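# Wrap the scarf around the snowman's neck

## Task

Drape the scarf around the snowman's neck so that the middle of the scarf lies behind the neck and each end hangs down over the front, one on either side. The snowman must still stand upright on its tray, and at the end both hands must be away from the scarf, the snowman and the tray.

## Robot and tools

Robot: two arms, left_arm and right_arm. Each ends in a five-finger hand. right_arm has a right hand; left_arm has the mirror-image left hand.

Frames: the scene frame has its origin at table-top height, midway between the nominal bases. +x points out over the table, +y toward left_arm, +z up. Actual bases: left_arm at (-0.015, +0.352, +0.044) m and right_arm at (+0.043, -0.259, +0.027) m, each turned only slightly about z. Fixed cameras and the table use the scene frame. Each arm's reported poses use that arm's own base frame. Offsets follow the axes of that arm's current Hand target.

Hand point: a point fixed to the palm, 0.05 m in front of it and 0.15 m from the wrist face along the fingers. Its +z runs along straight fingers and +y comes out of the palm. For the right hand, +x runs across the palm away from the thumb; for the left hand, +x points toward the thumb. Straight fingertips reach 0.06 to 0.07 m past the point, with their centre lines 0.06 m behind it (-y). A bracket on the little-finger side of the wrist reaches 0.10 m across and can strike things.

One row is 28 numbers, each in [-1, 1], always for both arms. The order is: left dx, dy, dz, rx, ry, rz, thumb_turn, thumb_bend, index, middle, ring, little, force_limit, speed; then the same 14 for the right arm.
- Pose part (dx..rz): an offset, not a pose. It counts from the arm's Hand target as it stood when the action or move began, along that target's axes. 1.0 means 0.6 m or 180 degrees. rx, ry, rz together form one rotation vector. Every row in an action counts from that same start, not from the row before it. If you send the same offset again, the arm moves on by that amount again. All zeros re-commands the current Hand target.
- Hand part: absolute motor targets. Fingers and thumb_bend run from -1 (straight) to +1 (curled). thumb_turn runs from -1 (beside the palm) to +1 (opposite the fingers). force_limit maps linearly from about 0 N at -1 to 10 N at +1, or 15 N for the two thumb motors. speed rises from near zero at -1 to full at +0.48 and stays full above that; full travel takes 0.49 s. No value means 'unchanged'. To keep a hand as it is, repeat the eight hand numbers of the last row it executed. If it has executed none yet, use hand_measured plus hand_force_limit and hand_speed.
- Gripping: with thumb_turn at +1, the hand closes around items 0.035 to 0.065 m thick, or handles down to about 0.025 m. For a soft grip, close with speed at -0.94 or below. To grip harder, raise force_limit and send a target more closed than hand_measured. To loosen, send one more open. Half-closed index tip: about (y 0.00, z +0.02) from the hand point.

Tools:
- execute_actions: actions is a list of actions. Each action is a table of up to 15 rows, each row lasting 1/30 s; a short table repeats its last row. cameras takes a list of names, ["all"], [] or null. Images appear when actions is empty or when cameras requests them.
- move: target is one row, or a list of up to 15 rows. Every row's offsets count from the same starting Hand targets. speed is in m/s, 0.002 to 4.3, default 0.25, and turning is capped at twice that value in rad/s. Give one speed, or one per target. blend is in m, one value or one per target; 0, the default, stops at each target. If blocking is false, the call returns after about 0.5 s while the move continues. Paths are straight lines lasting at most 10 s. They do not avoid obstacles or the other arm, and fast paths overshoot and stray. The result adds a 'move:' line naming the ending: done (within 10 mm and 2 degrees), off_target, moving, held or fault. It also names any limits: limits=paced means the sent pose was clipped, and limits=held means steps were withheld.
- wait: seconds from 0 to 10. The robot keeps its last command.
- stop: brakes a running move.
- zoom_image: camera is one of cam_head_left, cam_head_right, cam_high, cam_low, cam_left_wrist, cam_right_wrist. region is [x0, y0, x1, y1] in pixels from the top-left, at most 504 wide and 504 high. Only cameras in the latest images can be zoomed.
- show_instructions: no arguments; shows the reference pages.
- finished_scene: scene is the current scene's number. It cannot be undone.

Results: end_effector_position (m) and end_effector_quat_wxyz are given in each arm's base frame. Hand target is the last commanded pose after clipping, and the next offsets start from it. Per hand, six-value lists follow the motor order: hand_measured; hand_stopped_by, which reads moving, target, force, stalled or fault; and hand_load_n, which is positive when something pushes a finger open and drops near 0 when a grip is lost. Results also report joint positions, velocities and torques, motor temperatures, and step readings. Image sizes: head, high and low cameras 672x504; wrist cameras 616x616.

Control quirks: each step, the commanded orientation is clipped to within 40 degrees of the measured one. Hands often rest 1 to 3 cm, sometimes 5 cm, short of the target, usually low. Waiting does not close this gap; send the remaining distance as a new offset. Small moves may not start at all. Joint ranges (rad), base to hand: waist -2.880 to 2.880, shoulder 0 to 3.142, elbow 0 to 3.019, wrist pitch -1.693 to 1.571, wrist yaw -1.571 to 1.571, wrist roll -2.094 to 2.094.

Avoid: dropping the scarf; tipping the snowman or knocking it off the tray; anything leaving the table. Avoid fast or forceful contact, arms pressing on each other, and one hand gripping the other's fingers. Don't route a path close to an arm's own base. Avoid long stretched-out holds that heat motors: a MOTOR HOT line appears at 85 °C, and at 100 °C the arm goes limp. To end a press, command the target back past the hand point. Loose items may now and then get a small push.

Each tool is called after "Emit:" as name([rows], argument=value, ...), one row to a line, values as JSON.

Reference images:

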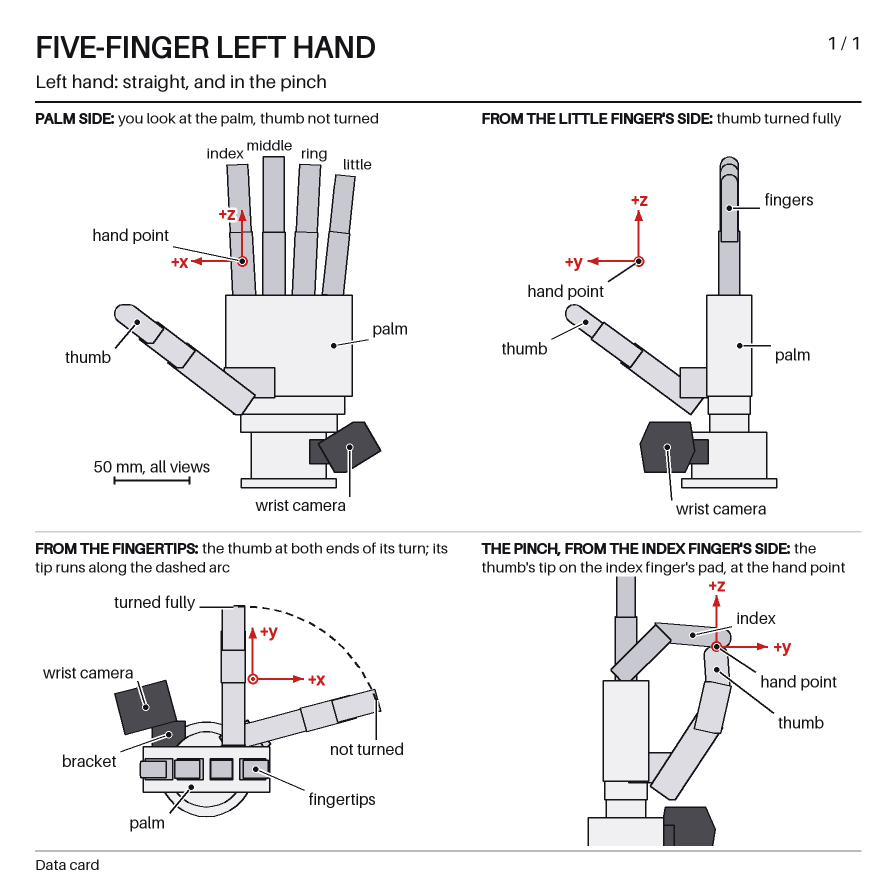

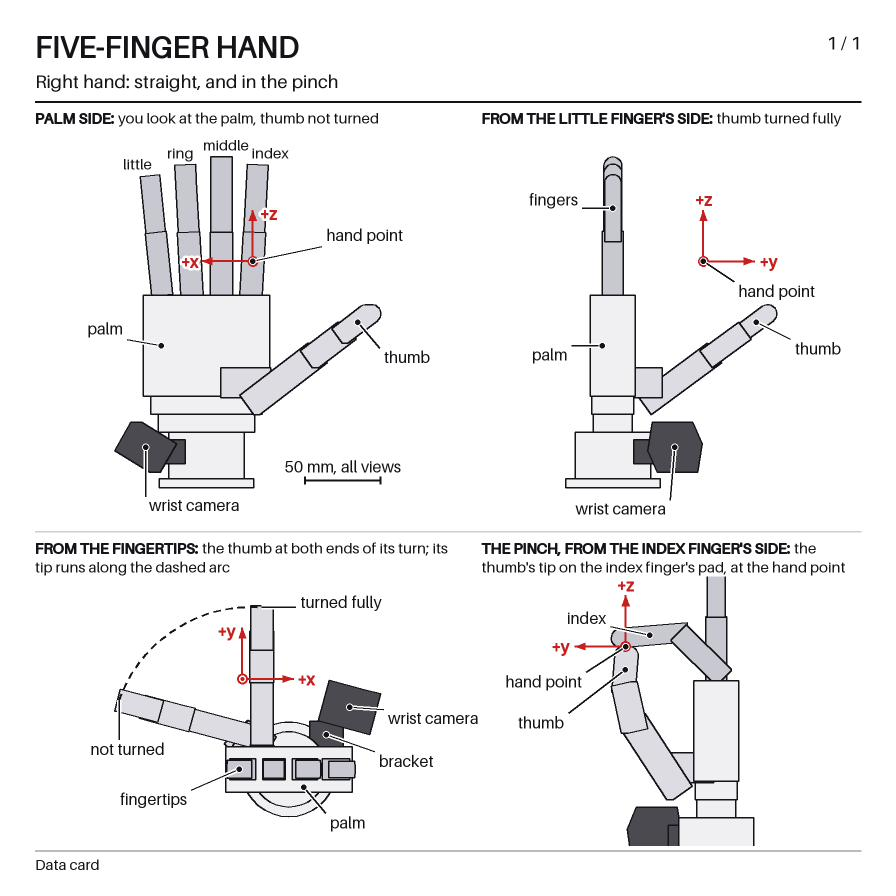

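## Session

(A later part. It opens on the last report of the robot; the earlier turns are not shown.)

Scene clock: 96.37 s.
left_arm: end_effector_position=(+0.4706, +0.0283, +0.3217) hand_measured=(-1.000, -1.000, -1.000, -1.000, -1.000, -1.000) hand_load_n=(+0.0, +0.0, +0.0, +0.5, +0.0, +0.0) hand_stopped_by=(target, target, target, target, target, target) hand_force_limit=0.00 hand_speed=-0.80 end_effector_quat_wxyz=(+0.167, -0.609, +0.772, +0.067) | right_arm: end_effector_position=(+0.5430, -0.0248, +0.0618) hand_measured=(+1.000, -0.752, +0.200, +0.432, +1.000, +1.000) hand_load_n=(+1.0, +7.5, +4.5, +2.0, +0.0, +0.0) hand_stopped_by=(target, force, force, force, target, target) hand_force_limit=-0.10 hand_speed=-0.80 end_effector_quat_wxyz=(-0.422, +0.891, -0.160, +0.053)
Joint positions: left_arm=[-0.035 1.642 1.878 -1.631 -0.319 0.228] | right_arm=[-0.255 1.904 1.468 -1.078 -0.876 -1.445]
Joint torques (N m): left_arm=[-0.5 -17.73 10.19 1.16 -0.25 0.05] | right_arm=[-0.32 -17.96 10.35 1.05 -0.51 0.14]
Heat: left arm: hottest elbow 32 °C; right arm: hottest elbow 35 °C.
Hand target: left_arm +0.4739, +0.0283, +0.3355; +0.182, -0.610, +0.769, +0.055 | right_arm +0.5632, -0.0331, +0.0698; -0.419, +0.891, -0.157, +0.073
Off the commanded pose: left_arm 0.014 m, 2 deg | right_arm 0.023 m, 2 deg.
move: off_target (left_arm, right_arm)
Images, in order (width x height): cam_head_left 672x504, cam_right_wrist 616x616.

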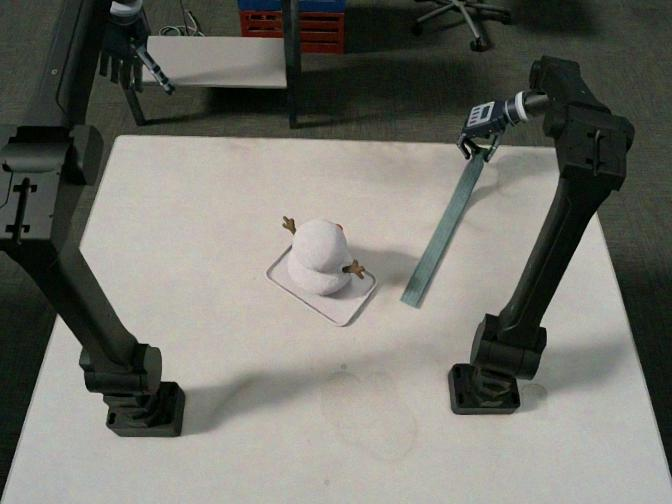

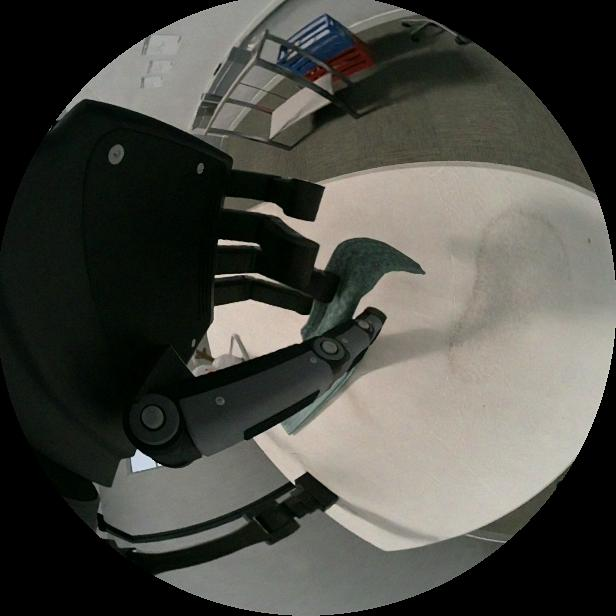

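Emit:
move(target=[0,0,0,0,0,0,-1,-1,-1,-1,-1,-1,0,-0.8,-0.2177,-0.3228,0.3887,0,-0.188,-0.1562,1,-0.35,0.5,0.6,1,1,-0.1,-0.8], cameras=["cam_head_left","cam_right_wrist"], speed=0.2)

Scene clock: 99.80 s.
left_arm: end_effector_position=(+0.4706, +0.0283, +0.3217) hand_measured=(-1.000, -1.000, -1.000, -1.000, -1.000, -1.000) hand_load_n=(+0.0, +0.0, +0.0, +0.0, +0.0, +0.0) hand_stopped_by=(target, target, target, target, target, target) hand_force_limit=0.00 hand_speed=-0.80 end_effector_quat_wxyz=(+0.167, -0.609, +0.772, +0.067) | right_arm: end_effector_position=(+0.5303, +0.2939, +0.0625) hand_measured=(+1.000, -0.752, +0.200, +0.432, +1.000, +1.000) hand_load_n=(+1.5, +7.5, +4.5, +2.5, +0.0, +0.0) hand_stopped_by=(target, force, force, force, target, target) hand_force_limit=-0.10 hand_speed=-0.80 end_effector_quat_wxyz=(-0.415, +0.886, +0.181, -0.100)
Joint positions: left_arm=[-0.035 1.642 1.878 -1.631 -0.319 0.228] | right_arm=[0.327 2.147 1.864 -1.422 -0.876 -1.709]
Joint torques (N m): left_arm=[-0.62 -17.96 10.26 1.11 -0.26 0.06] | right_arm=[-0.15 -21.54 10.51 -0.34 -0.51 -0.01]
Heat: left arm: hottest elbow 32 °C; right arm: hottest elbow 36 °C.
Hand target: left_arm +0.4739, +0.0283, +0.3355; +0.182, -0.610, +0.769, +0.055 | right_arm +0.5436, +0.2964, +0.0701; -0.416, +0.885, +0.189, -0.089
Off the commanded pose: left_arm 0.014 m, 2 deg | right_arm 0.016 m, 2 deg.
move: off_target (left_arm, right_arm)
Images, in order (width x height): cam_head_left 672x504, cam_right_wrist 616x616.

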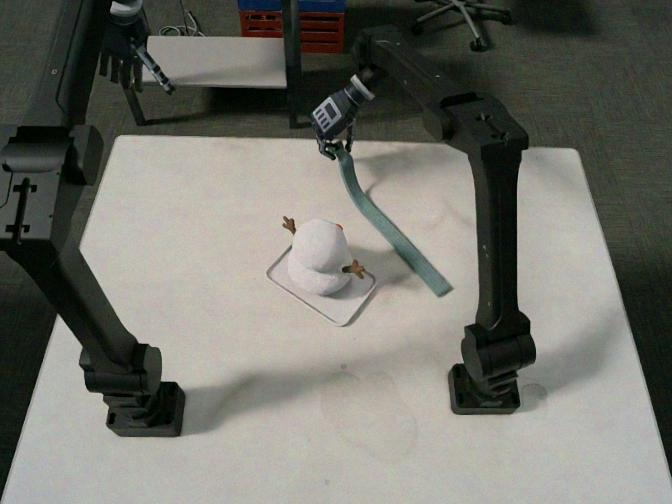

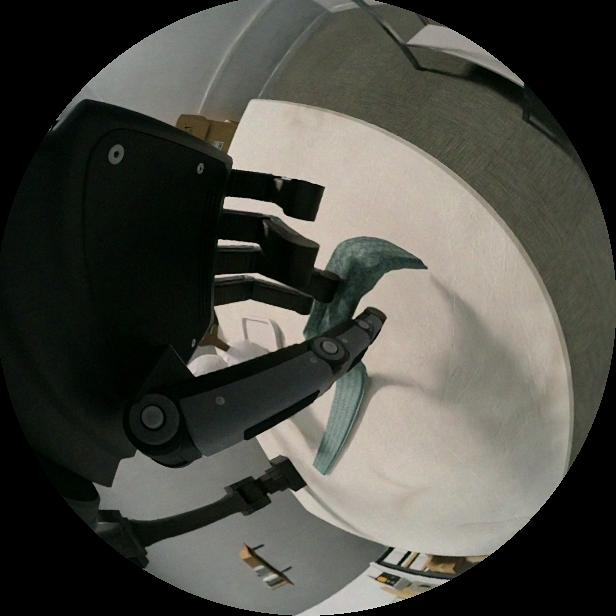

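Emit:
move([
  [0,0,0,0,0,0,-1,-1,-1,-1,-1,-1,0,-0.8,0,0.0846,0.0703,0,0,0,1,-0.35,0.5,0.6,1,1,-0.1,-0.8],
  [0,0,0,0,0,0,-1,-1,-1,-1,-1,-1,0,-0.8,0,0.0846,0.0703,0,0,0,1,-1,0,0.3,1,1,-0.1,-0.5],
  [0,0,0,0,0,0,-1,-1,-1,-1,-1,-1,0,-0.8,0,-0.0385,-0.032,0,0,0,1,-1,0,0.3,1,1,-0.1,-0.5],
], cameras=["cam_head_left","cam_right_wrist"], speed=0.15)

Scene clock: 103.27 s.
left_arm: end_effector_position=(+0.4706, +0.0283, +0.3217) hand_measured=(-1.000, -1.000, -1.000, -1.000, -1.000, -1.000) hand_load_n=(+0.0, +0.0, +0.0, +0.0, +0.0, +0.0) hand_stopped_by=(target, target, target, target, target, target) hand_force_limit=0.00 hand_speed=-0.80 end_effector_quat_wxyz=(+0.167, -0.609, +0.772, +0.067) | right_arm: end_effector_position=(+0.5318, +0.2944, +0.0879) hand_measured=(+1.000, -1.000, +0.000, +0.300, +1.000, +1.000) hand_load_n=(+0.0, +0.0, +0.0, +0.0, +0.0, +0.0) hand_stopped_by=(target, target, target, target, target, target) hand_force_limit=-0.10 hand_speed=-0.50 end_effector_quat_wxyz=(-0.415, +0.886, +0.180, -0.103)
Joint positions: left_arm=[-0.035 1.642 1.878 -1.631 -0.319 0.228] | right_arm=[0.327 2.137 1.916 -1.49 -0.876 -1.712]
Joint torques (N m): left_arm=[-0.73 -17.79 10.18 1.07 -0.25 0.05] | right_arm=[0.03 -22.83 10.54 -0.36 -0.51 -0.01]
Heat: left arm: hottest elbow 32 °C; right arm: hottest elbow 36 °C.
Hand target: left_arm +0.4739, +0.0283, +0.3355; +0.182, -0.610, +0.769, +0.055 | right_arm +0.5436, +0.2964, +0.1001; -0.416, +0.885, +0.189, -0.089
Off the commanded pose: left_arm 0.014 m, 2 deg | right_arm 0.017 m, 2 deg.
move: off_target (left_arm, right_arm)
Images, in order (width x height): cam_head_left 672x504, cam_right_wrist 616x616.

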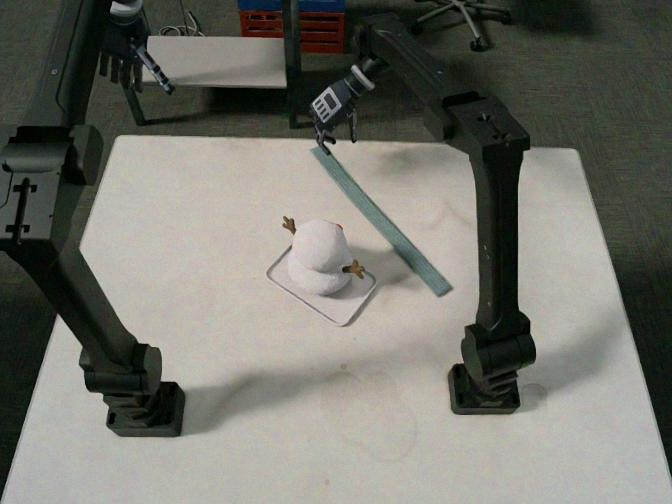

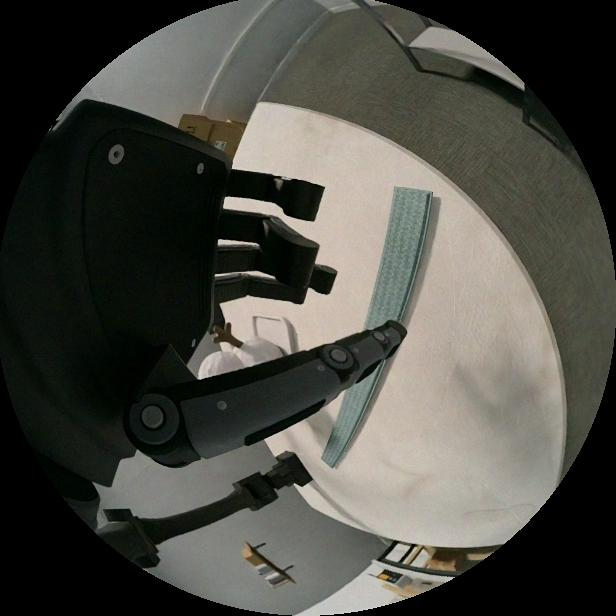

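Emit:
move([
  [0,0,0,0,0,0,-1,-1,-1,-1,-1,-1,0,-0.8,-0.2605,-0.0245,-0.3357,0,0.3589,0.2982,1,-1,0,0.3,1,1,-0.1,-0.5],
  [0,0,0,0,0,0,-1,-1,-1,-1,-1,-1,0,-0.8,-0.5188,0.0652,-0.1567,0,0.7306,0.607,1,-1,0,0.3,1,1,-0.1,-0.5],
], cameras=["all"], speed=0.3, blend=[0.05,0])

Scene clock: 112.90 s.
left_arm: end_effector_position=(+0.4706, +0.0283, +0.3217) hand_measured=(-1.000, -1.000, -1.000, -1.000, -1.000, -1.000) hand_load_n=(+0.0, +0.0, +0.0, +0.0, +0.0, +0.0) hand_stopped_by=(target, target, target, target, target, target) hand_force_limit=0.00 hand_speed=-0.80 end_effector_quat_wxyz=(+0.167, -0.609, +0.772, +0.067) | right_arm: end_effector_position=(+0.2877, +0.0688, +0.1149) hand_measured=(+1.000, -1.000, +0.000, +0.300, +1.000, +1.000) hand_load_n=(+0.0, +0.0, +0.0, +0.0, +0.0, +0.0) hand_stopped_by=(target, target, target, target, target, target) hand_force_limit=-0.10 hand_speed=-0.50 end_effector_quat_wxyz=(+0.106, -0.262, +0.868, -0.410)
Joint positions: left_arm=[-0.035 1.642 1.878 -1.631 -0.319 0.228] | right_arm=[0.622 1.082 0.717 -1.296 0.87 1.649]
Joint torques (N m): left_arm=[-0.85 -17.85 10.24 1.11 -0.25 0.04] | right_arm=[1.38 -4.84 10.3 -0.28 0.69 0.1]
Heat: left arm: hottest elbow 32 °C; right arm: hottest elbow 36 °C.
Hand target: left_arm +0.4739, +0.0283, +0.3355; +0.182, -0.610, +0.769, +0.055 | right_arm +0.2992, +0.0805, +0.1300; +0.121, -0.258, +0.868, -0.407
Off the commanded pose: left_arm 0.014 m, 2 deg | right_arm 0.022 m, 2 deg.
move: off_target (left_arm, right_arm)

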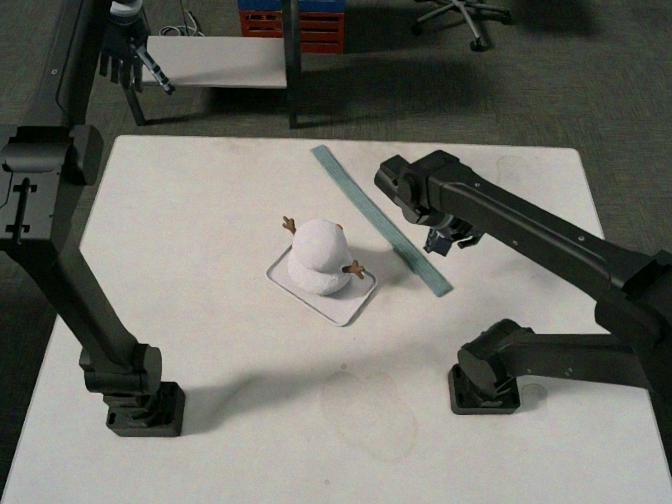

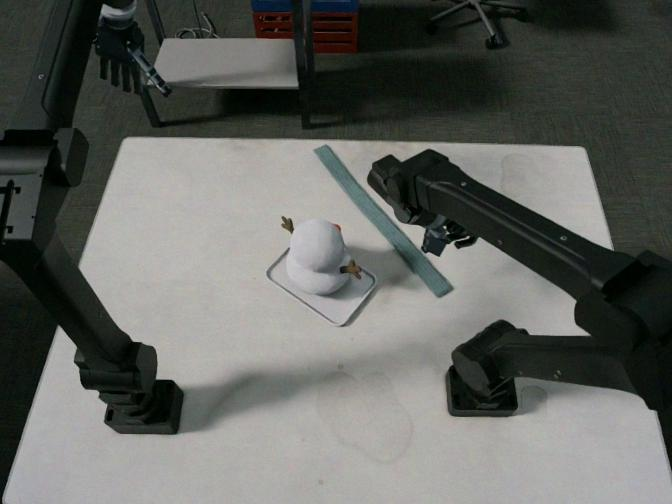

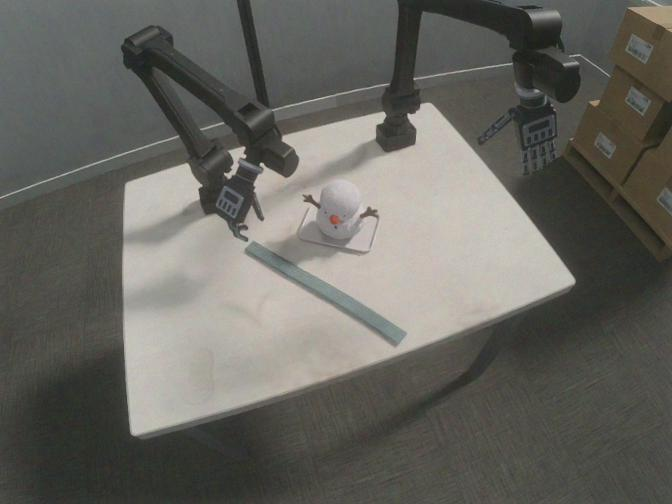

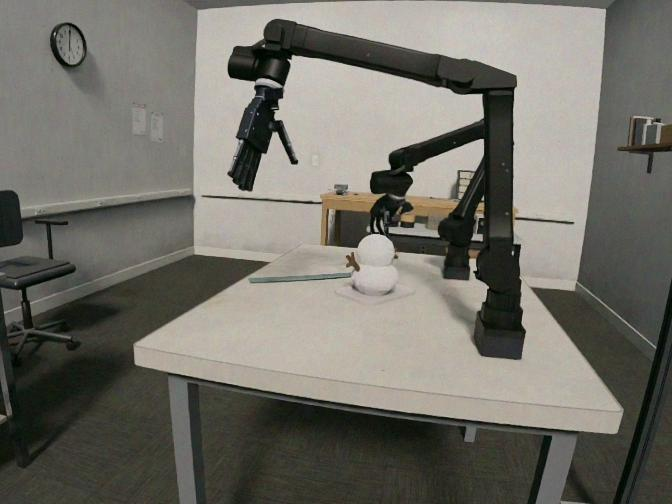

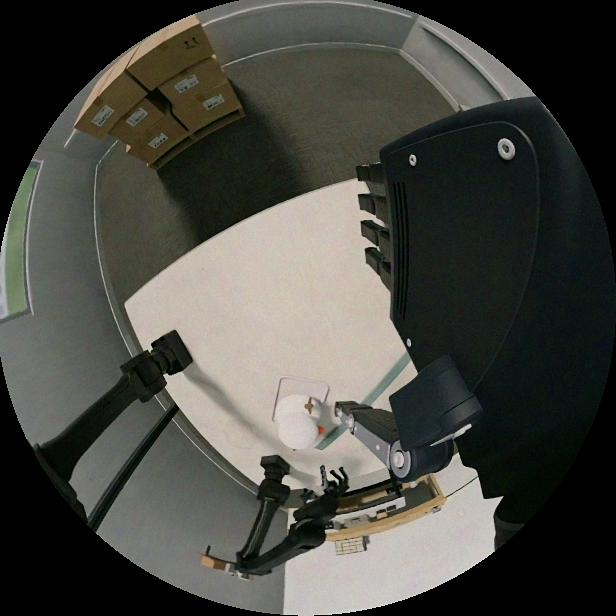

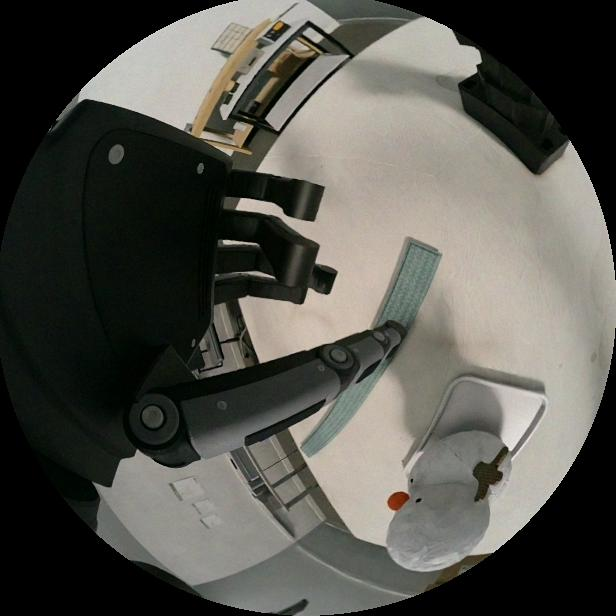

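Emit:
zoom_image(camera="cam_head_left", region=[390, 200, 500, 310])

Emit:
zoom_image(camera="cam_high", region=[180, 150, 320, 290])

Scaled by 4.582.

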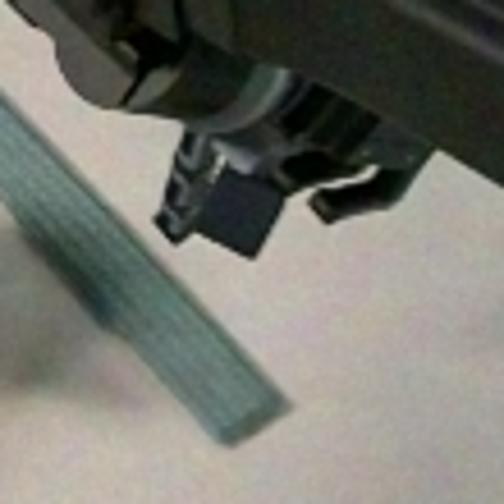

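Scaled by 3.600.

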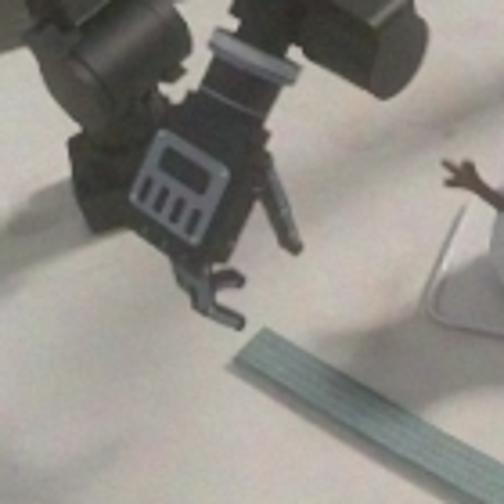

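Emit:
move(target=[0,0,0,0,0,0,-1,-1,-1,-1,-1,-1,0,-0.8,-0.0288,0.1002,0.1012,0,0,0,1,-1,0,0.3,1,1,-0.1,-0.5], cameras=["all"], speed=0.15)

Emit:
zoom_image(camera="cam_head_left", region=[390, 210, 490, 310])

Emit:
zoom_image(camera="cam_high", region=[200, 180, 320, 300])

Emit:
zoom_image(camera="cam_right_wrist", region=[190, 130, 450, 390])

Scene clock: 116.37 s.
left_arm: end_effector_position=(+0.4706, +0.0283, +0.3217) hand_measured=(-1.000, -1.000, -1.000, -1.000, -1.000, -1.000) hand_load_n=(+0.5, +0.0, +0.0, +0.0, +0.0, +0.0) hand_stopped_by=(target, target, target, target, target, target) hand_force_limit=0.00 hand_speed=-0.80 end_effector_quat_wxyz=(+0.167, -0.609, +0.772, +0.067) | right_arm: end_effector_position=(+0.3160, +0.0870, +0.0474) hand_measured=(+1.000, -1.000, +0.000, +0.300, +1.000, +1.000) hand_load_n=(+0.0, +0.0, +0.0, +0.0, +0.0, +0.5) hand_stopped_by=(target, target, target, target, target, target) hand_force_limit=-0.10 hand_speed=-0.50 end_effector_quat_wxyz=(+0.123, -0.260, +0.868, -0.404)
Joint positions: left_arm=[-0.035 1.642 1.878 -1.631 -0.319 0.228] | right_arm=[0.616 1.26 0.647 -0.993 0.872 1.62]
Joint torques (N m): left_arm=[-0.44 -17.79 10.22 1.14 -0.25 0.03] | right_arm=[-0.91 -6.71 5.83 0.8 0.68 0.01]
Heat: left arm: hottest elbow 32 °C; right arm: hottest elbow 36 °C.
Hand target: left_arm +0.4739, +0.0283, +0.3355; +0.182, -0.610, +0.769, +0.055 | right_arm +0.3181, +0.0832, +0.0449; +0.121, -0.258, +0.868, -0.407
Off the commanded pose: left_arm 0.014 m, 2 deg | right_arm 0.005 m, 0 deg.
move: off_target (left_arm)

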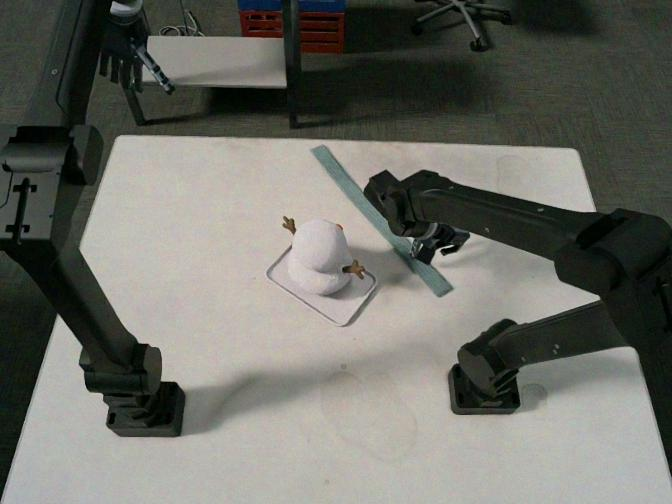

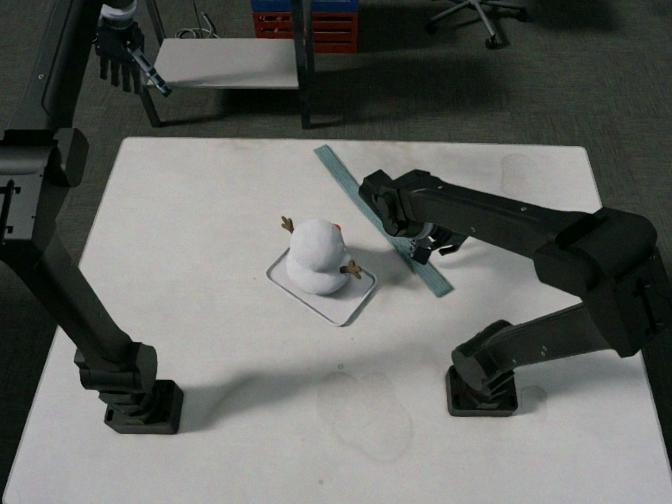

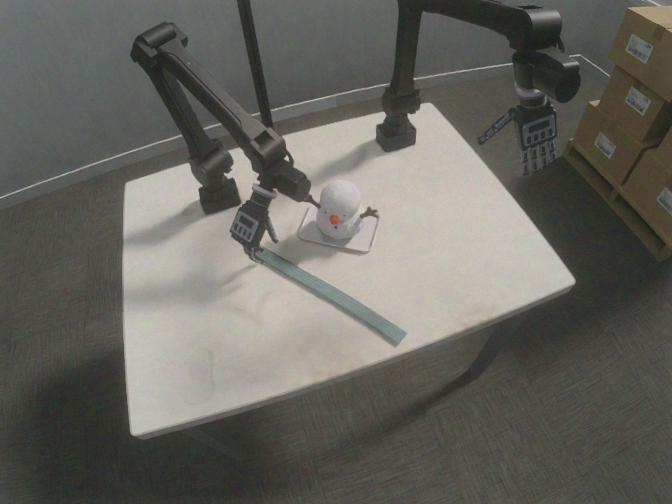

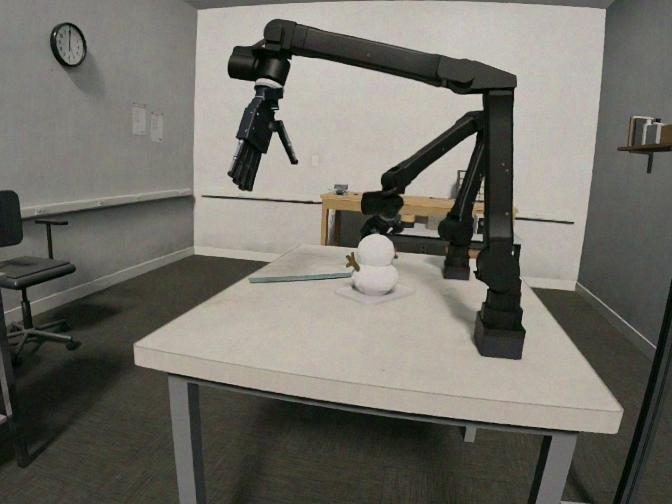

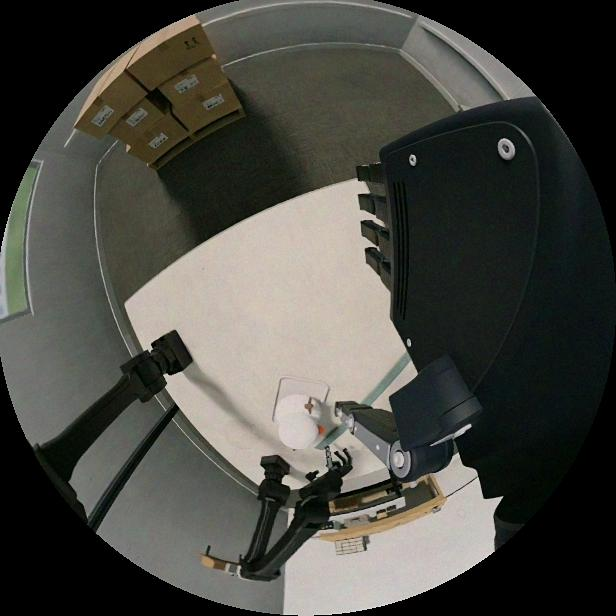

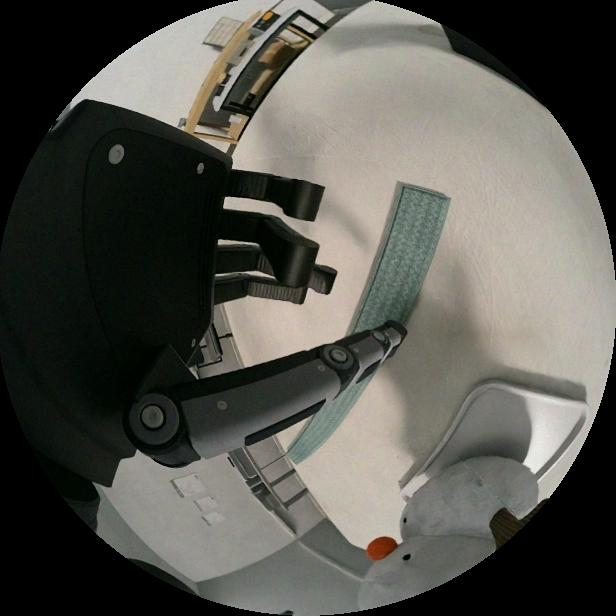

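Scaled by 5.040.

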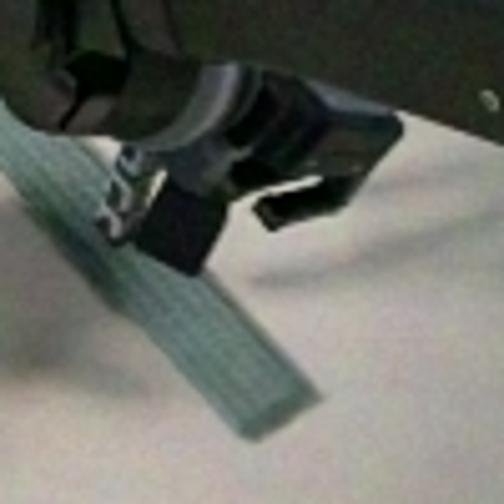

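Scaled by 4.200.

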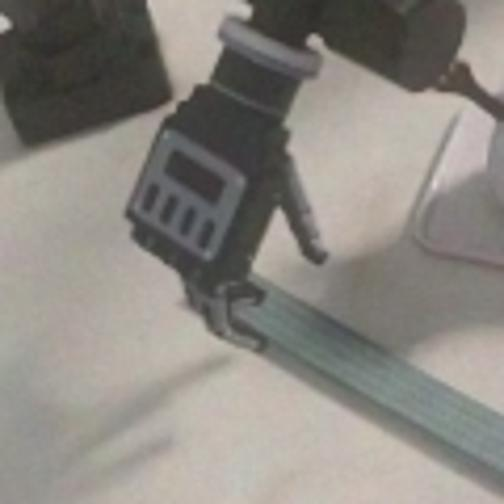

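Scaled by 1.938 from the camera's 616x616 image, which has a finer 880x880 frame.

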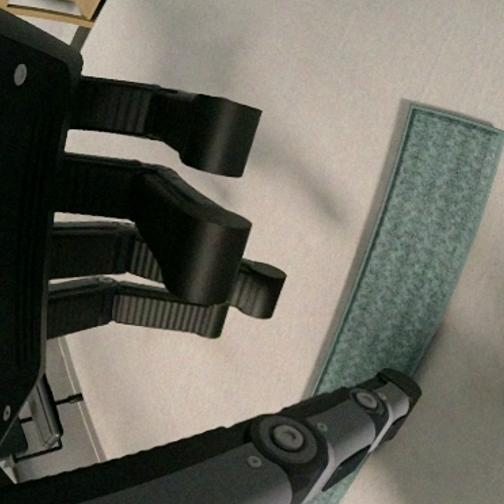

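Emit:
move(target=[0,0,0,0,0,0,-1,-1,-1,-1,-1,-1,0,-0.8,0,0.0622,0.0452,0,0,0,1,-1,0,0.35,1,1,-0.1,-0.5], cameras=["cam_head_left","cam_right_wrist","cam_high"], speed=0.1)

Emit:
zoom_image(camera="cam_head_left", region=[390, 210, 490, 310])

Emit:
zoom_image(camera="cam_high", region=[200, 180, 320, 300])

Emit:
zoom_image(camera="cam_right_wrist", region=[190, 130, 450, 390])

Scene clock: 118.93 s.
left_arm: end_effector_position=(+0.4706, +0.0283, +0.3217) hand_measured=(-1.000, -1.000, -1.000, -1.000, -1.000, -1.000) hand_load_n=(+0.0, +0.0, +0.0, +0.0, +0.0, +0.0) hand_stopped_by=(target, target, target, target, target, target) hand_force_limit=0.00 hand_speed=-0.80 end_effector_quat_wxyz=(+0.167, -0.609, +0.772, +0.067) | right_arm: end_effector_position=(+0.3151, +0.0863, +0.0014) hand_measured=(+1.000, -1.000, +0.000, +0.350, +1.000, +1.000) hand_load_n=(+0.0, +0.0, +0.0, +0.5, +0.0, +0.0) hand_stopped_by=(target, target, target, target, target, target) hand_force_limit=-0.10 hand_speed=-0.50 end_effector_quat_wxyz=(+0.119, -0.262, +0.867, -0.406)
Joint positions: left_arm=[-0.035 1.642 1.878 -1.631 -0.319 0.228] | right_arm=[0.616 1.371 0.59 -0.835 0.873 1.62]
Joint torques (N m): left_arm=[-0.67 -17.67 10.21 1.07 -0.24 0.04] | right_arm=[0.03 -7.3 5.04 0.7 0.65 0.12]
Heat: left arm: hottest elbow 32 °C; right arm: hottest elbow 36 °C.
Hand target: left_arm +0.4739, +0.0283, +0.3355; +0.182, -0.610, +0.769, +0.055 | right_arm +0.3165, +0.0857, -0.0011; +0.121, -0.258, +0.868, -0.407
Off the commanded pose: left_arm 0.014 m, 2 deg | right_arm 0.003 m, 1 deg.
move: off_target (left_arm)
Images, in order (width x height): cam_head_left 672x504, cam_high 672x504, cam_right_wrist 616x616.

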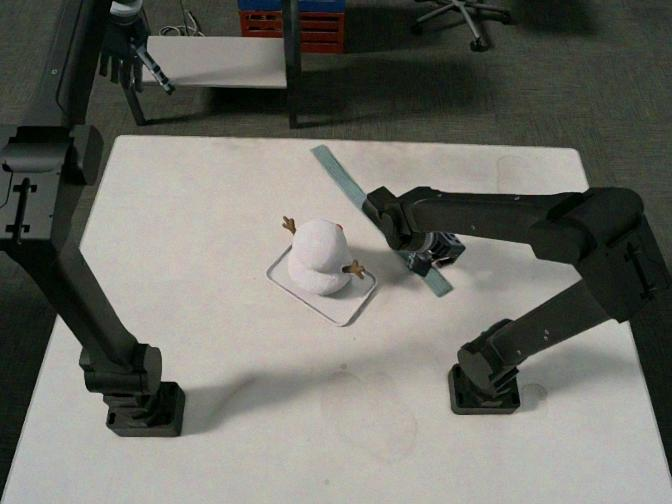

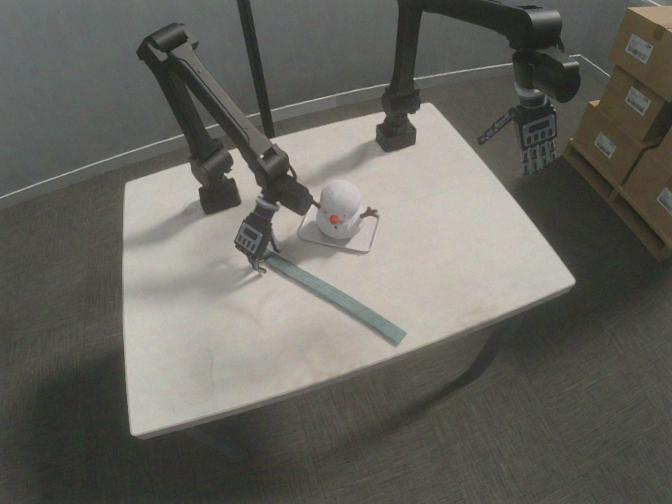

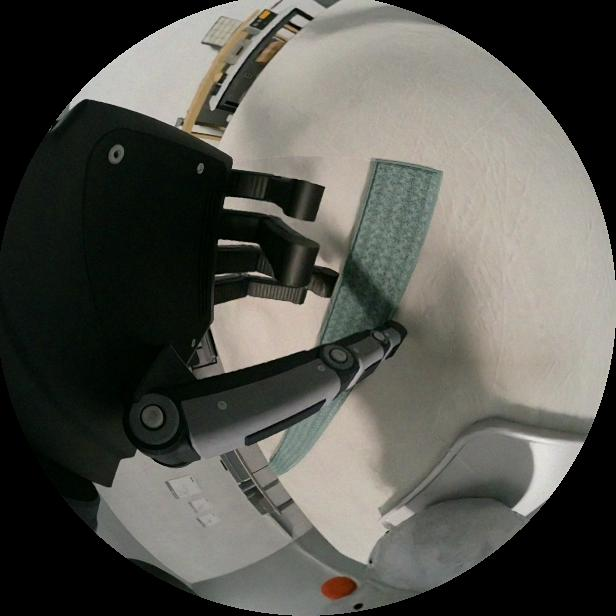

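Scaled by 5.040.

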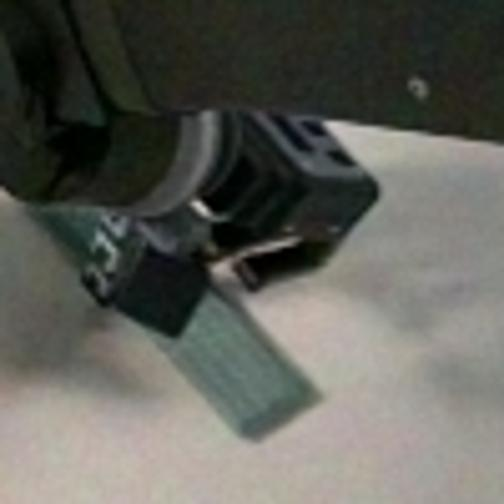

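Scaled by 4.200.

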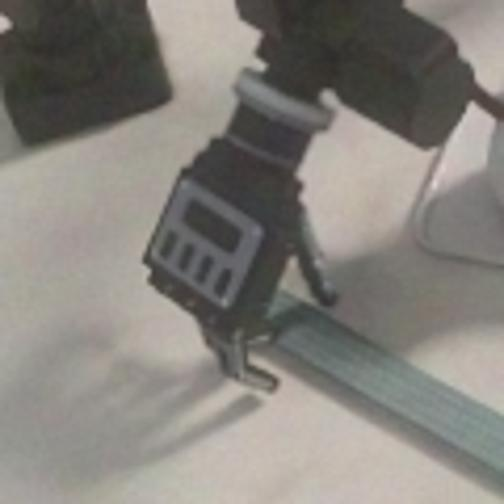

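Scaled by 1.938 from the camera's 616x616 image, which has a finer 880x880 frame.

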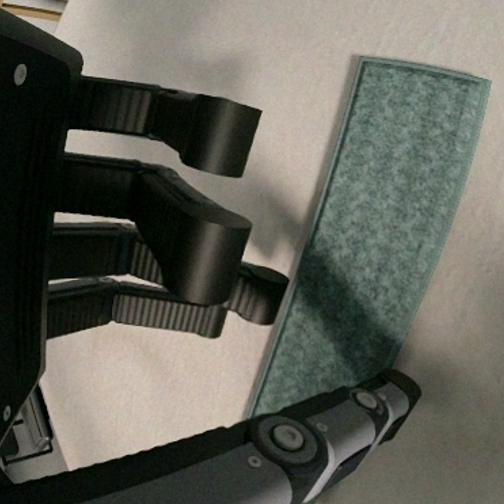

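Emit:
move(target=[0,0,0,0,0,0,-1,-1,-1,-1,-1,-1,0,-0.8,0,0.0103,0.0085,0,0,0,1,-1,0,0.35,1,1,-0.1,-0.5], cameras=["cam_head_left","cam_right_wrist","cam_high"], speed=0.1)

Emit:
zoom_image(camera="cam_high", region=[220, 210, 300, 290])

Emit:
zoom_image(camera="cam_right_wrist", region=[190, 130, 450, 390])

Scene clock: 120.13 s.
left_arm: end_effector_position=(+0.4706, +0.0283, +0.3217) hand_measured=(-1.000, -1.000, -1.000, -1.000, -1.000, -1.000) hand_load_n=(+0.0, +0.0, +0.0, +0.0, +0.0, +0.0) hand_stopped_by=(target, target, target, target, target, target) hand_force_limit=0.00 hand_speed=-0.80 end_effector_quat_wxyz=(+0.167, -0.609, +0.772, +0.067) | right_arm: end_effector_position=(+0.3172, +0.0874, -0.0012) hand_measured=(+1.000, -1.000, +0.000, +0.350, +1.000, +1.000) hand_load_n=(-3.5, +0.5, +0.0, +0.0, +0.0, +0.0) hand_stopped_by=(target, target, target, target, target, target) hand_force_limit=-0.10 hand_speed=-0.50 end_effector_quat_wxyz=(+0.123, -0.260, +0.868, -0.406)
Joint positions: left_arm=[-0.035 1.642 1.878 -1.631 -0.319 0.228] | right_arm=[0.616 1.379 0.586 -0.814 0.875 1.62]
Joint torques (N m): left_arm=[-0.44 -17.73 10.14 1.09 -0.25 0.05] | right_arm=[0.03 -6.36 4.56 1.11 0.58 0.13]
Heat: left arm: hottest elbow 32 °C; right arm: hottest elbow 36 °C.
Hand target: left_arm +0.4739, +0.0283, +0.3355; +0.182, -0.610, +0.769, +0.055 | right_arm +0.3164, +0.0857, -0.0091; +0.121, -0.258, +0.868, -0.407
Off the commanded pose: left_arm 0.014 m, 2 deg | right_arm 0.008 m, 0 deg.
move: off_target (left_arm)
Images, in order (width x height): cam_head_left 672x504, cam_high 672x504, cam_right_wrist 616x616.

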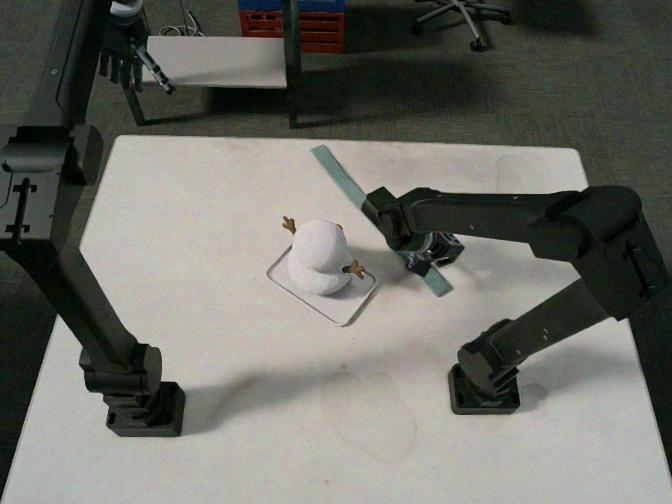

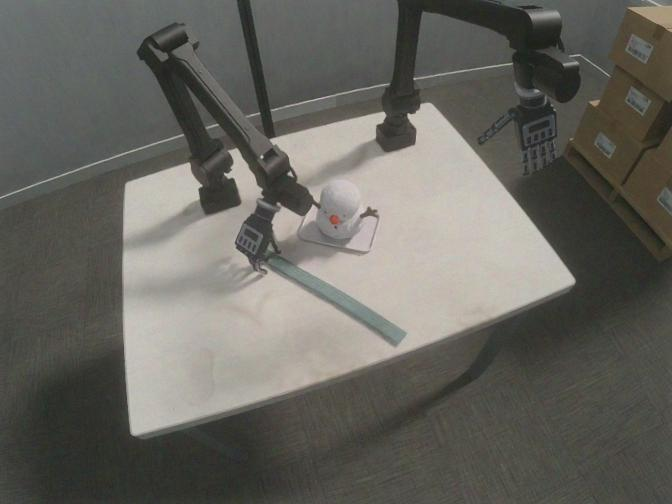

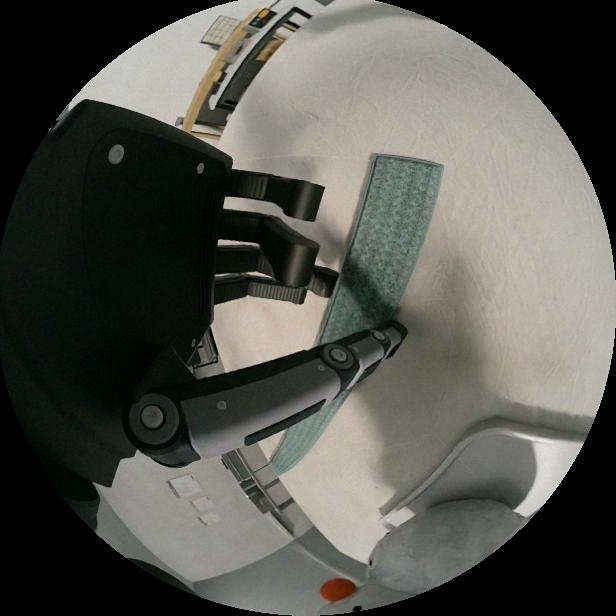

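Scaled by 6.300.

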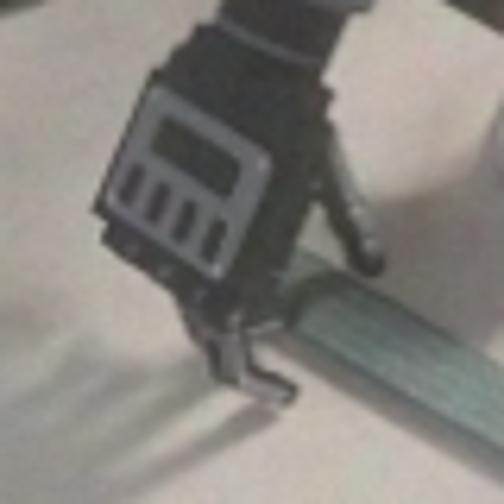

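Scaled by 1.938 from the camera's 616x616 image, which has a finer 880x880 frame.

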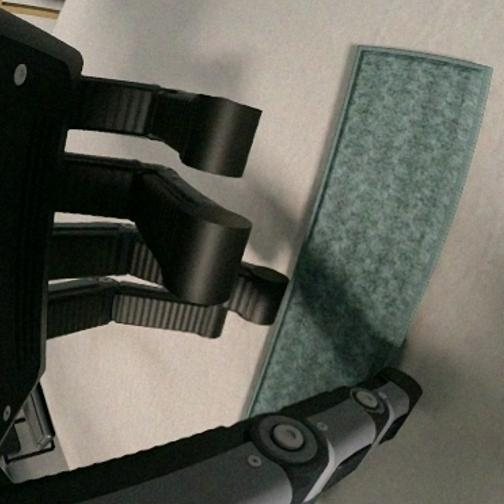

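Emit:
move(target=[0,0,0,0,0,0,-1,-1,-1,-1,-1,-1,0,-0.8,0,0,0,0,0,0,1,-0.4,0,0.35,1,1,-0.4,-0.8], cameras=["cam_high","cam_right_wrist"], speed=0.1)

Emit:
zoom_image(camera="cam_high", region=[220, 210, 300, 290])

Emit:
zoom_image(camera="cam_right_wrist", region=[190, 130, 450, 390])

Scene clock: 122.23 s.
left_arm: end_effector_position=(+0.4706, +0.0283, +0.3217) hand_measured=(-1.000, -1.000, -1.000, -1.000, -1.000, -1.000) hand_load_n=(+0.0, -0.5, +0.5, +0.0, +0.0, +0.0) hand_stopped_by=(target, target, target, target, target, target) hand_force_limit=0.00 hand_speed=-0.80 end_effector_quat_wxyz=(+0.167, -0.609, +0.772, +0.067) | right_arm: end_effector_position=(+0.3183, +0.0882, -0.0033) hand_measured=(+1.000, -0.614, +0.000, +0.350, +1.000, +1.000) hand_load_n=(+1.5, +5.5, +0.5, +1.5, +0.0, +0.0) hand_stopped_by=(target, force, target, target, target, target) hand_force_limit=-0.40 hand_speed=-0.80 end_effector_quat_wxyz=(+0.124, -0.260, +0.868, -0.405)
Joint positions: left_arm=[-0.035 1.642 1.878 -1.631 -0.319 0.228] | right_arm=[0.616 1.387 0.586 -0.804 0.875 1.62]
Joint torques (N m): left_arm=[-0.5 -17.73 10.19 1.11 -0.25 0.06] | right_arm=[0.03 -7 4.53 0.83 0.57 0.12]
Heat: left arm: hottest elbow 32 °C; right arm: hottest elbow 36 °C.
Hand target: left_arm +0.4739, +0.0283, +0.3355; +0.182, -0.610, +0.769, +0.055 | right_arm +0.3164, +0.0857, -0.0091; +0.121, -0.258, +0.868, -0.407
Off the commanded pose: left_arm 0.014 m, 2 deg | right_arm 0.007 m, 0 deg.
move: off_target (left_arm)
Images, in order (width x height): cam_high 672x504, cam_right_wrist 616x616.

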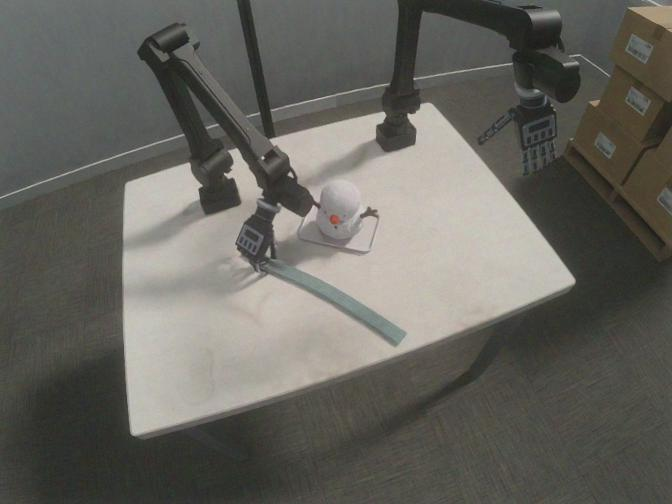

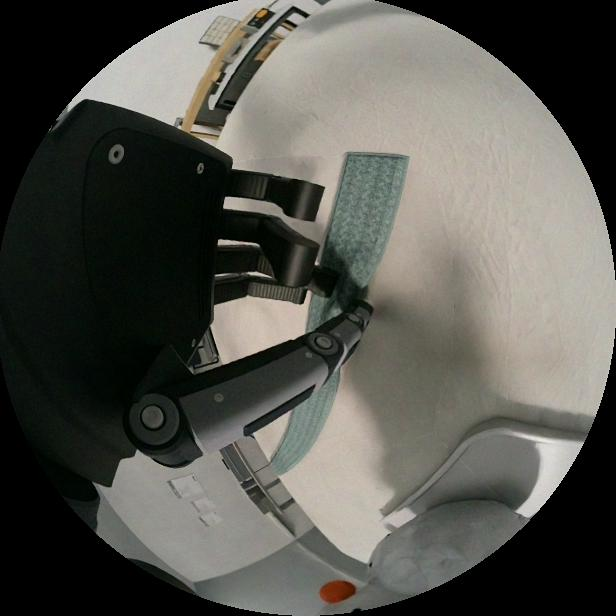

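Scaled by 6.300.

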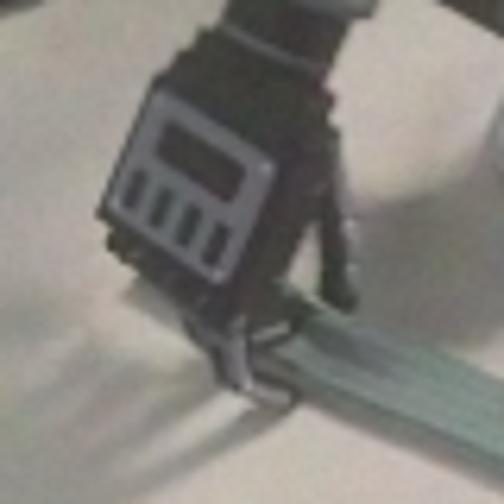

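Scaled by 1.938 from the camera's 616x616 image, which has a finer 880x880 frame.

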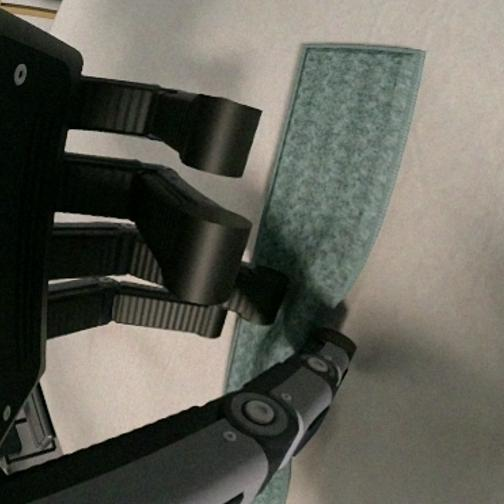

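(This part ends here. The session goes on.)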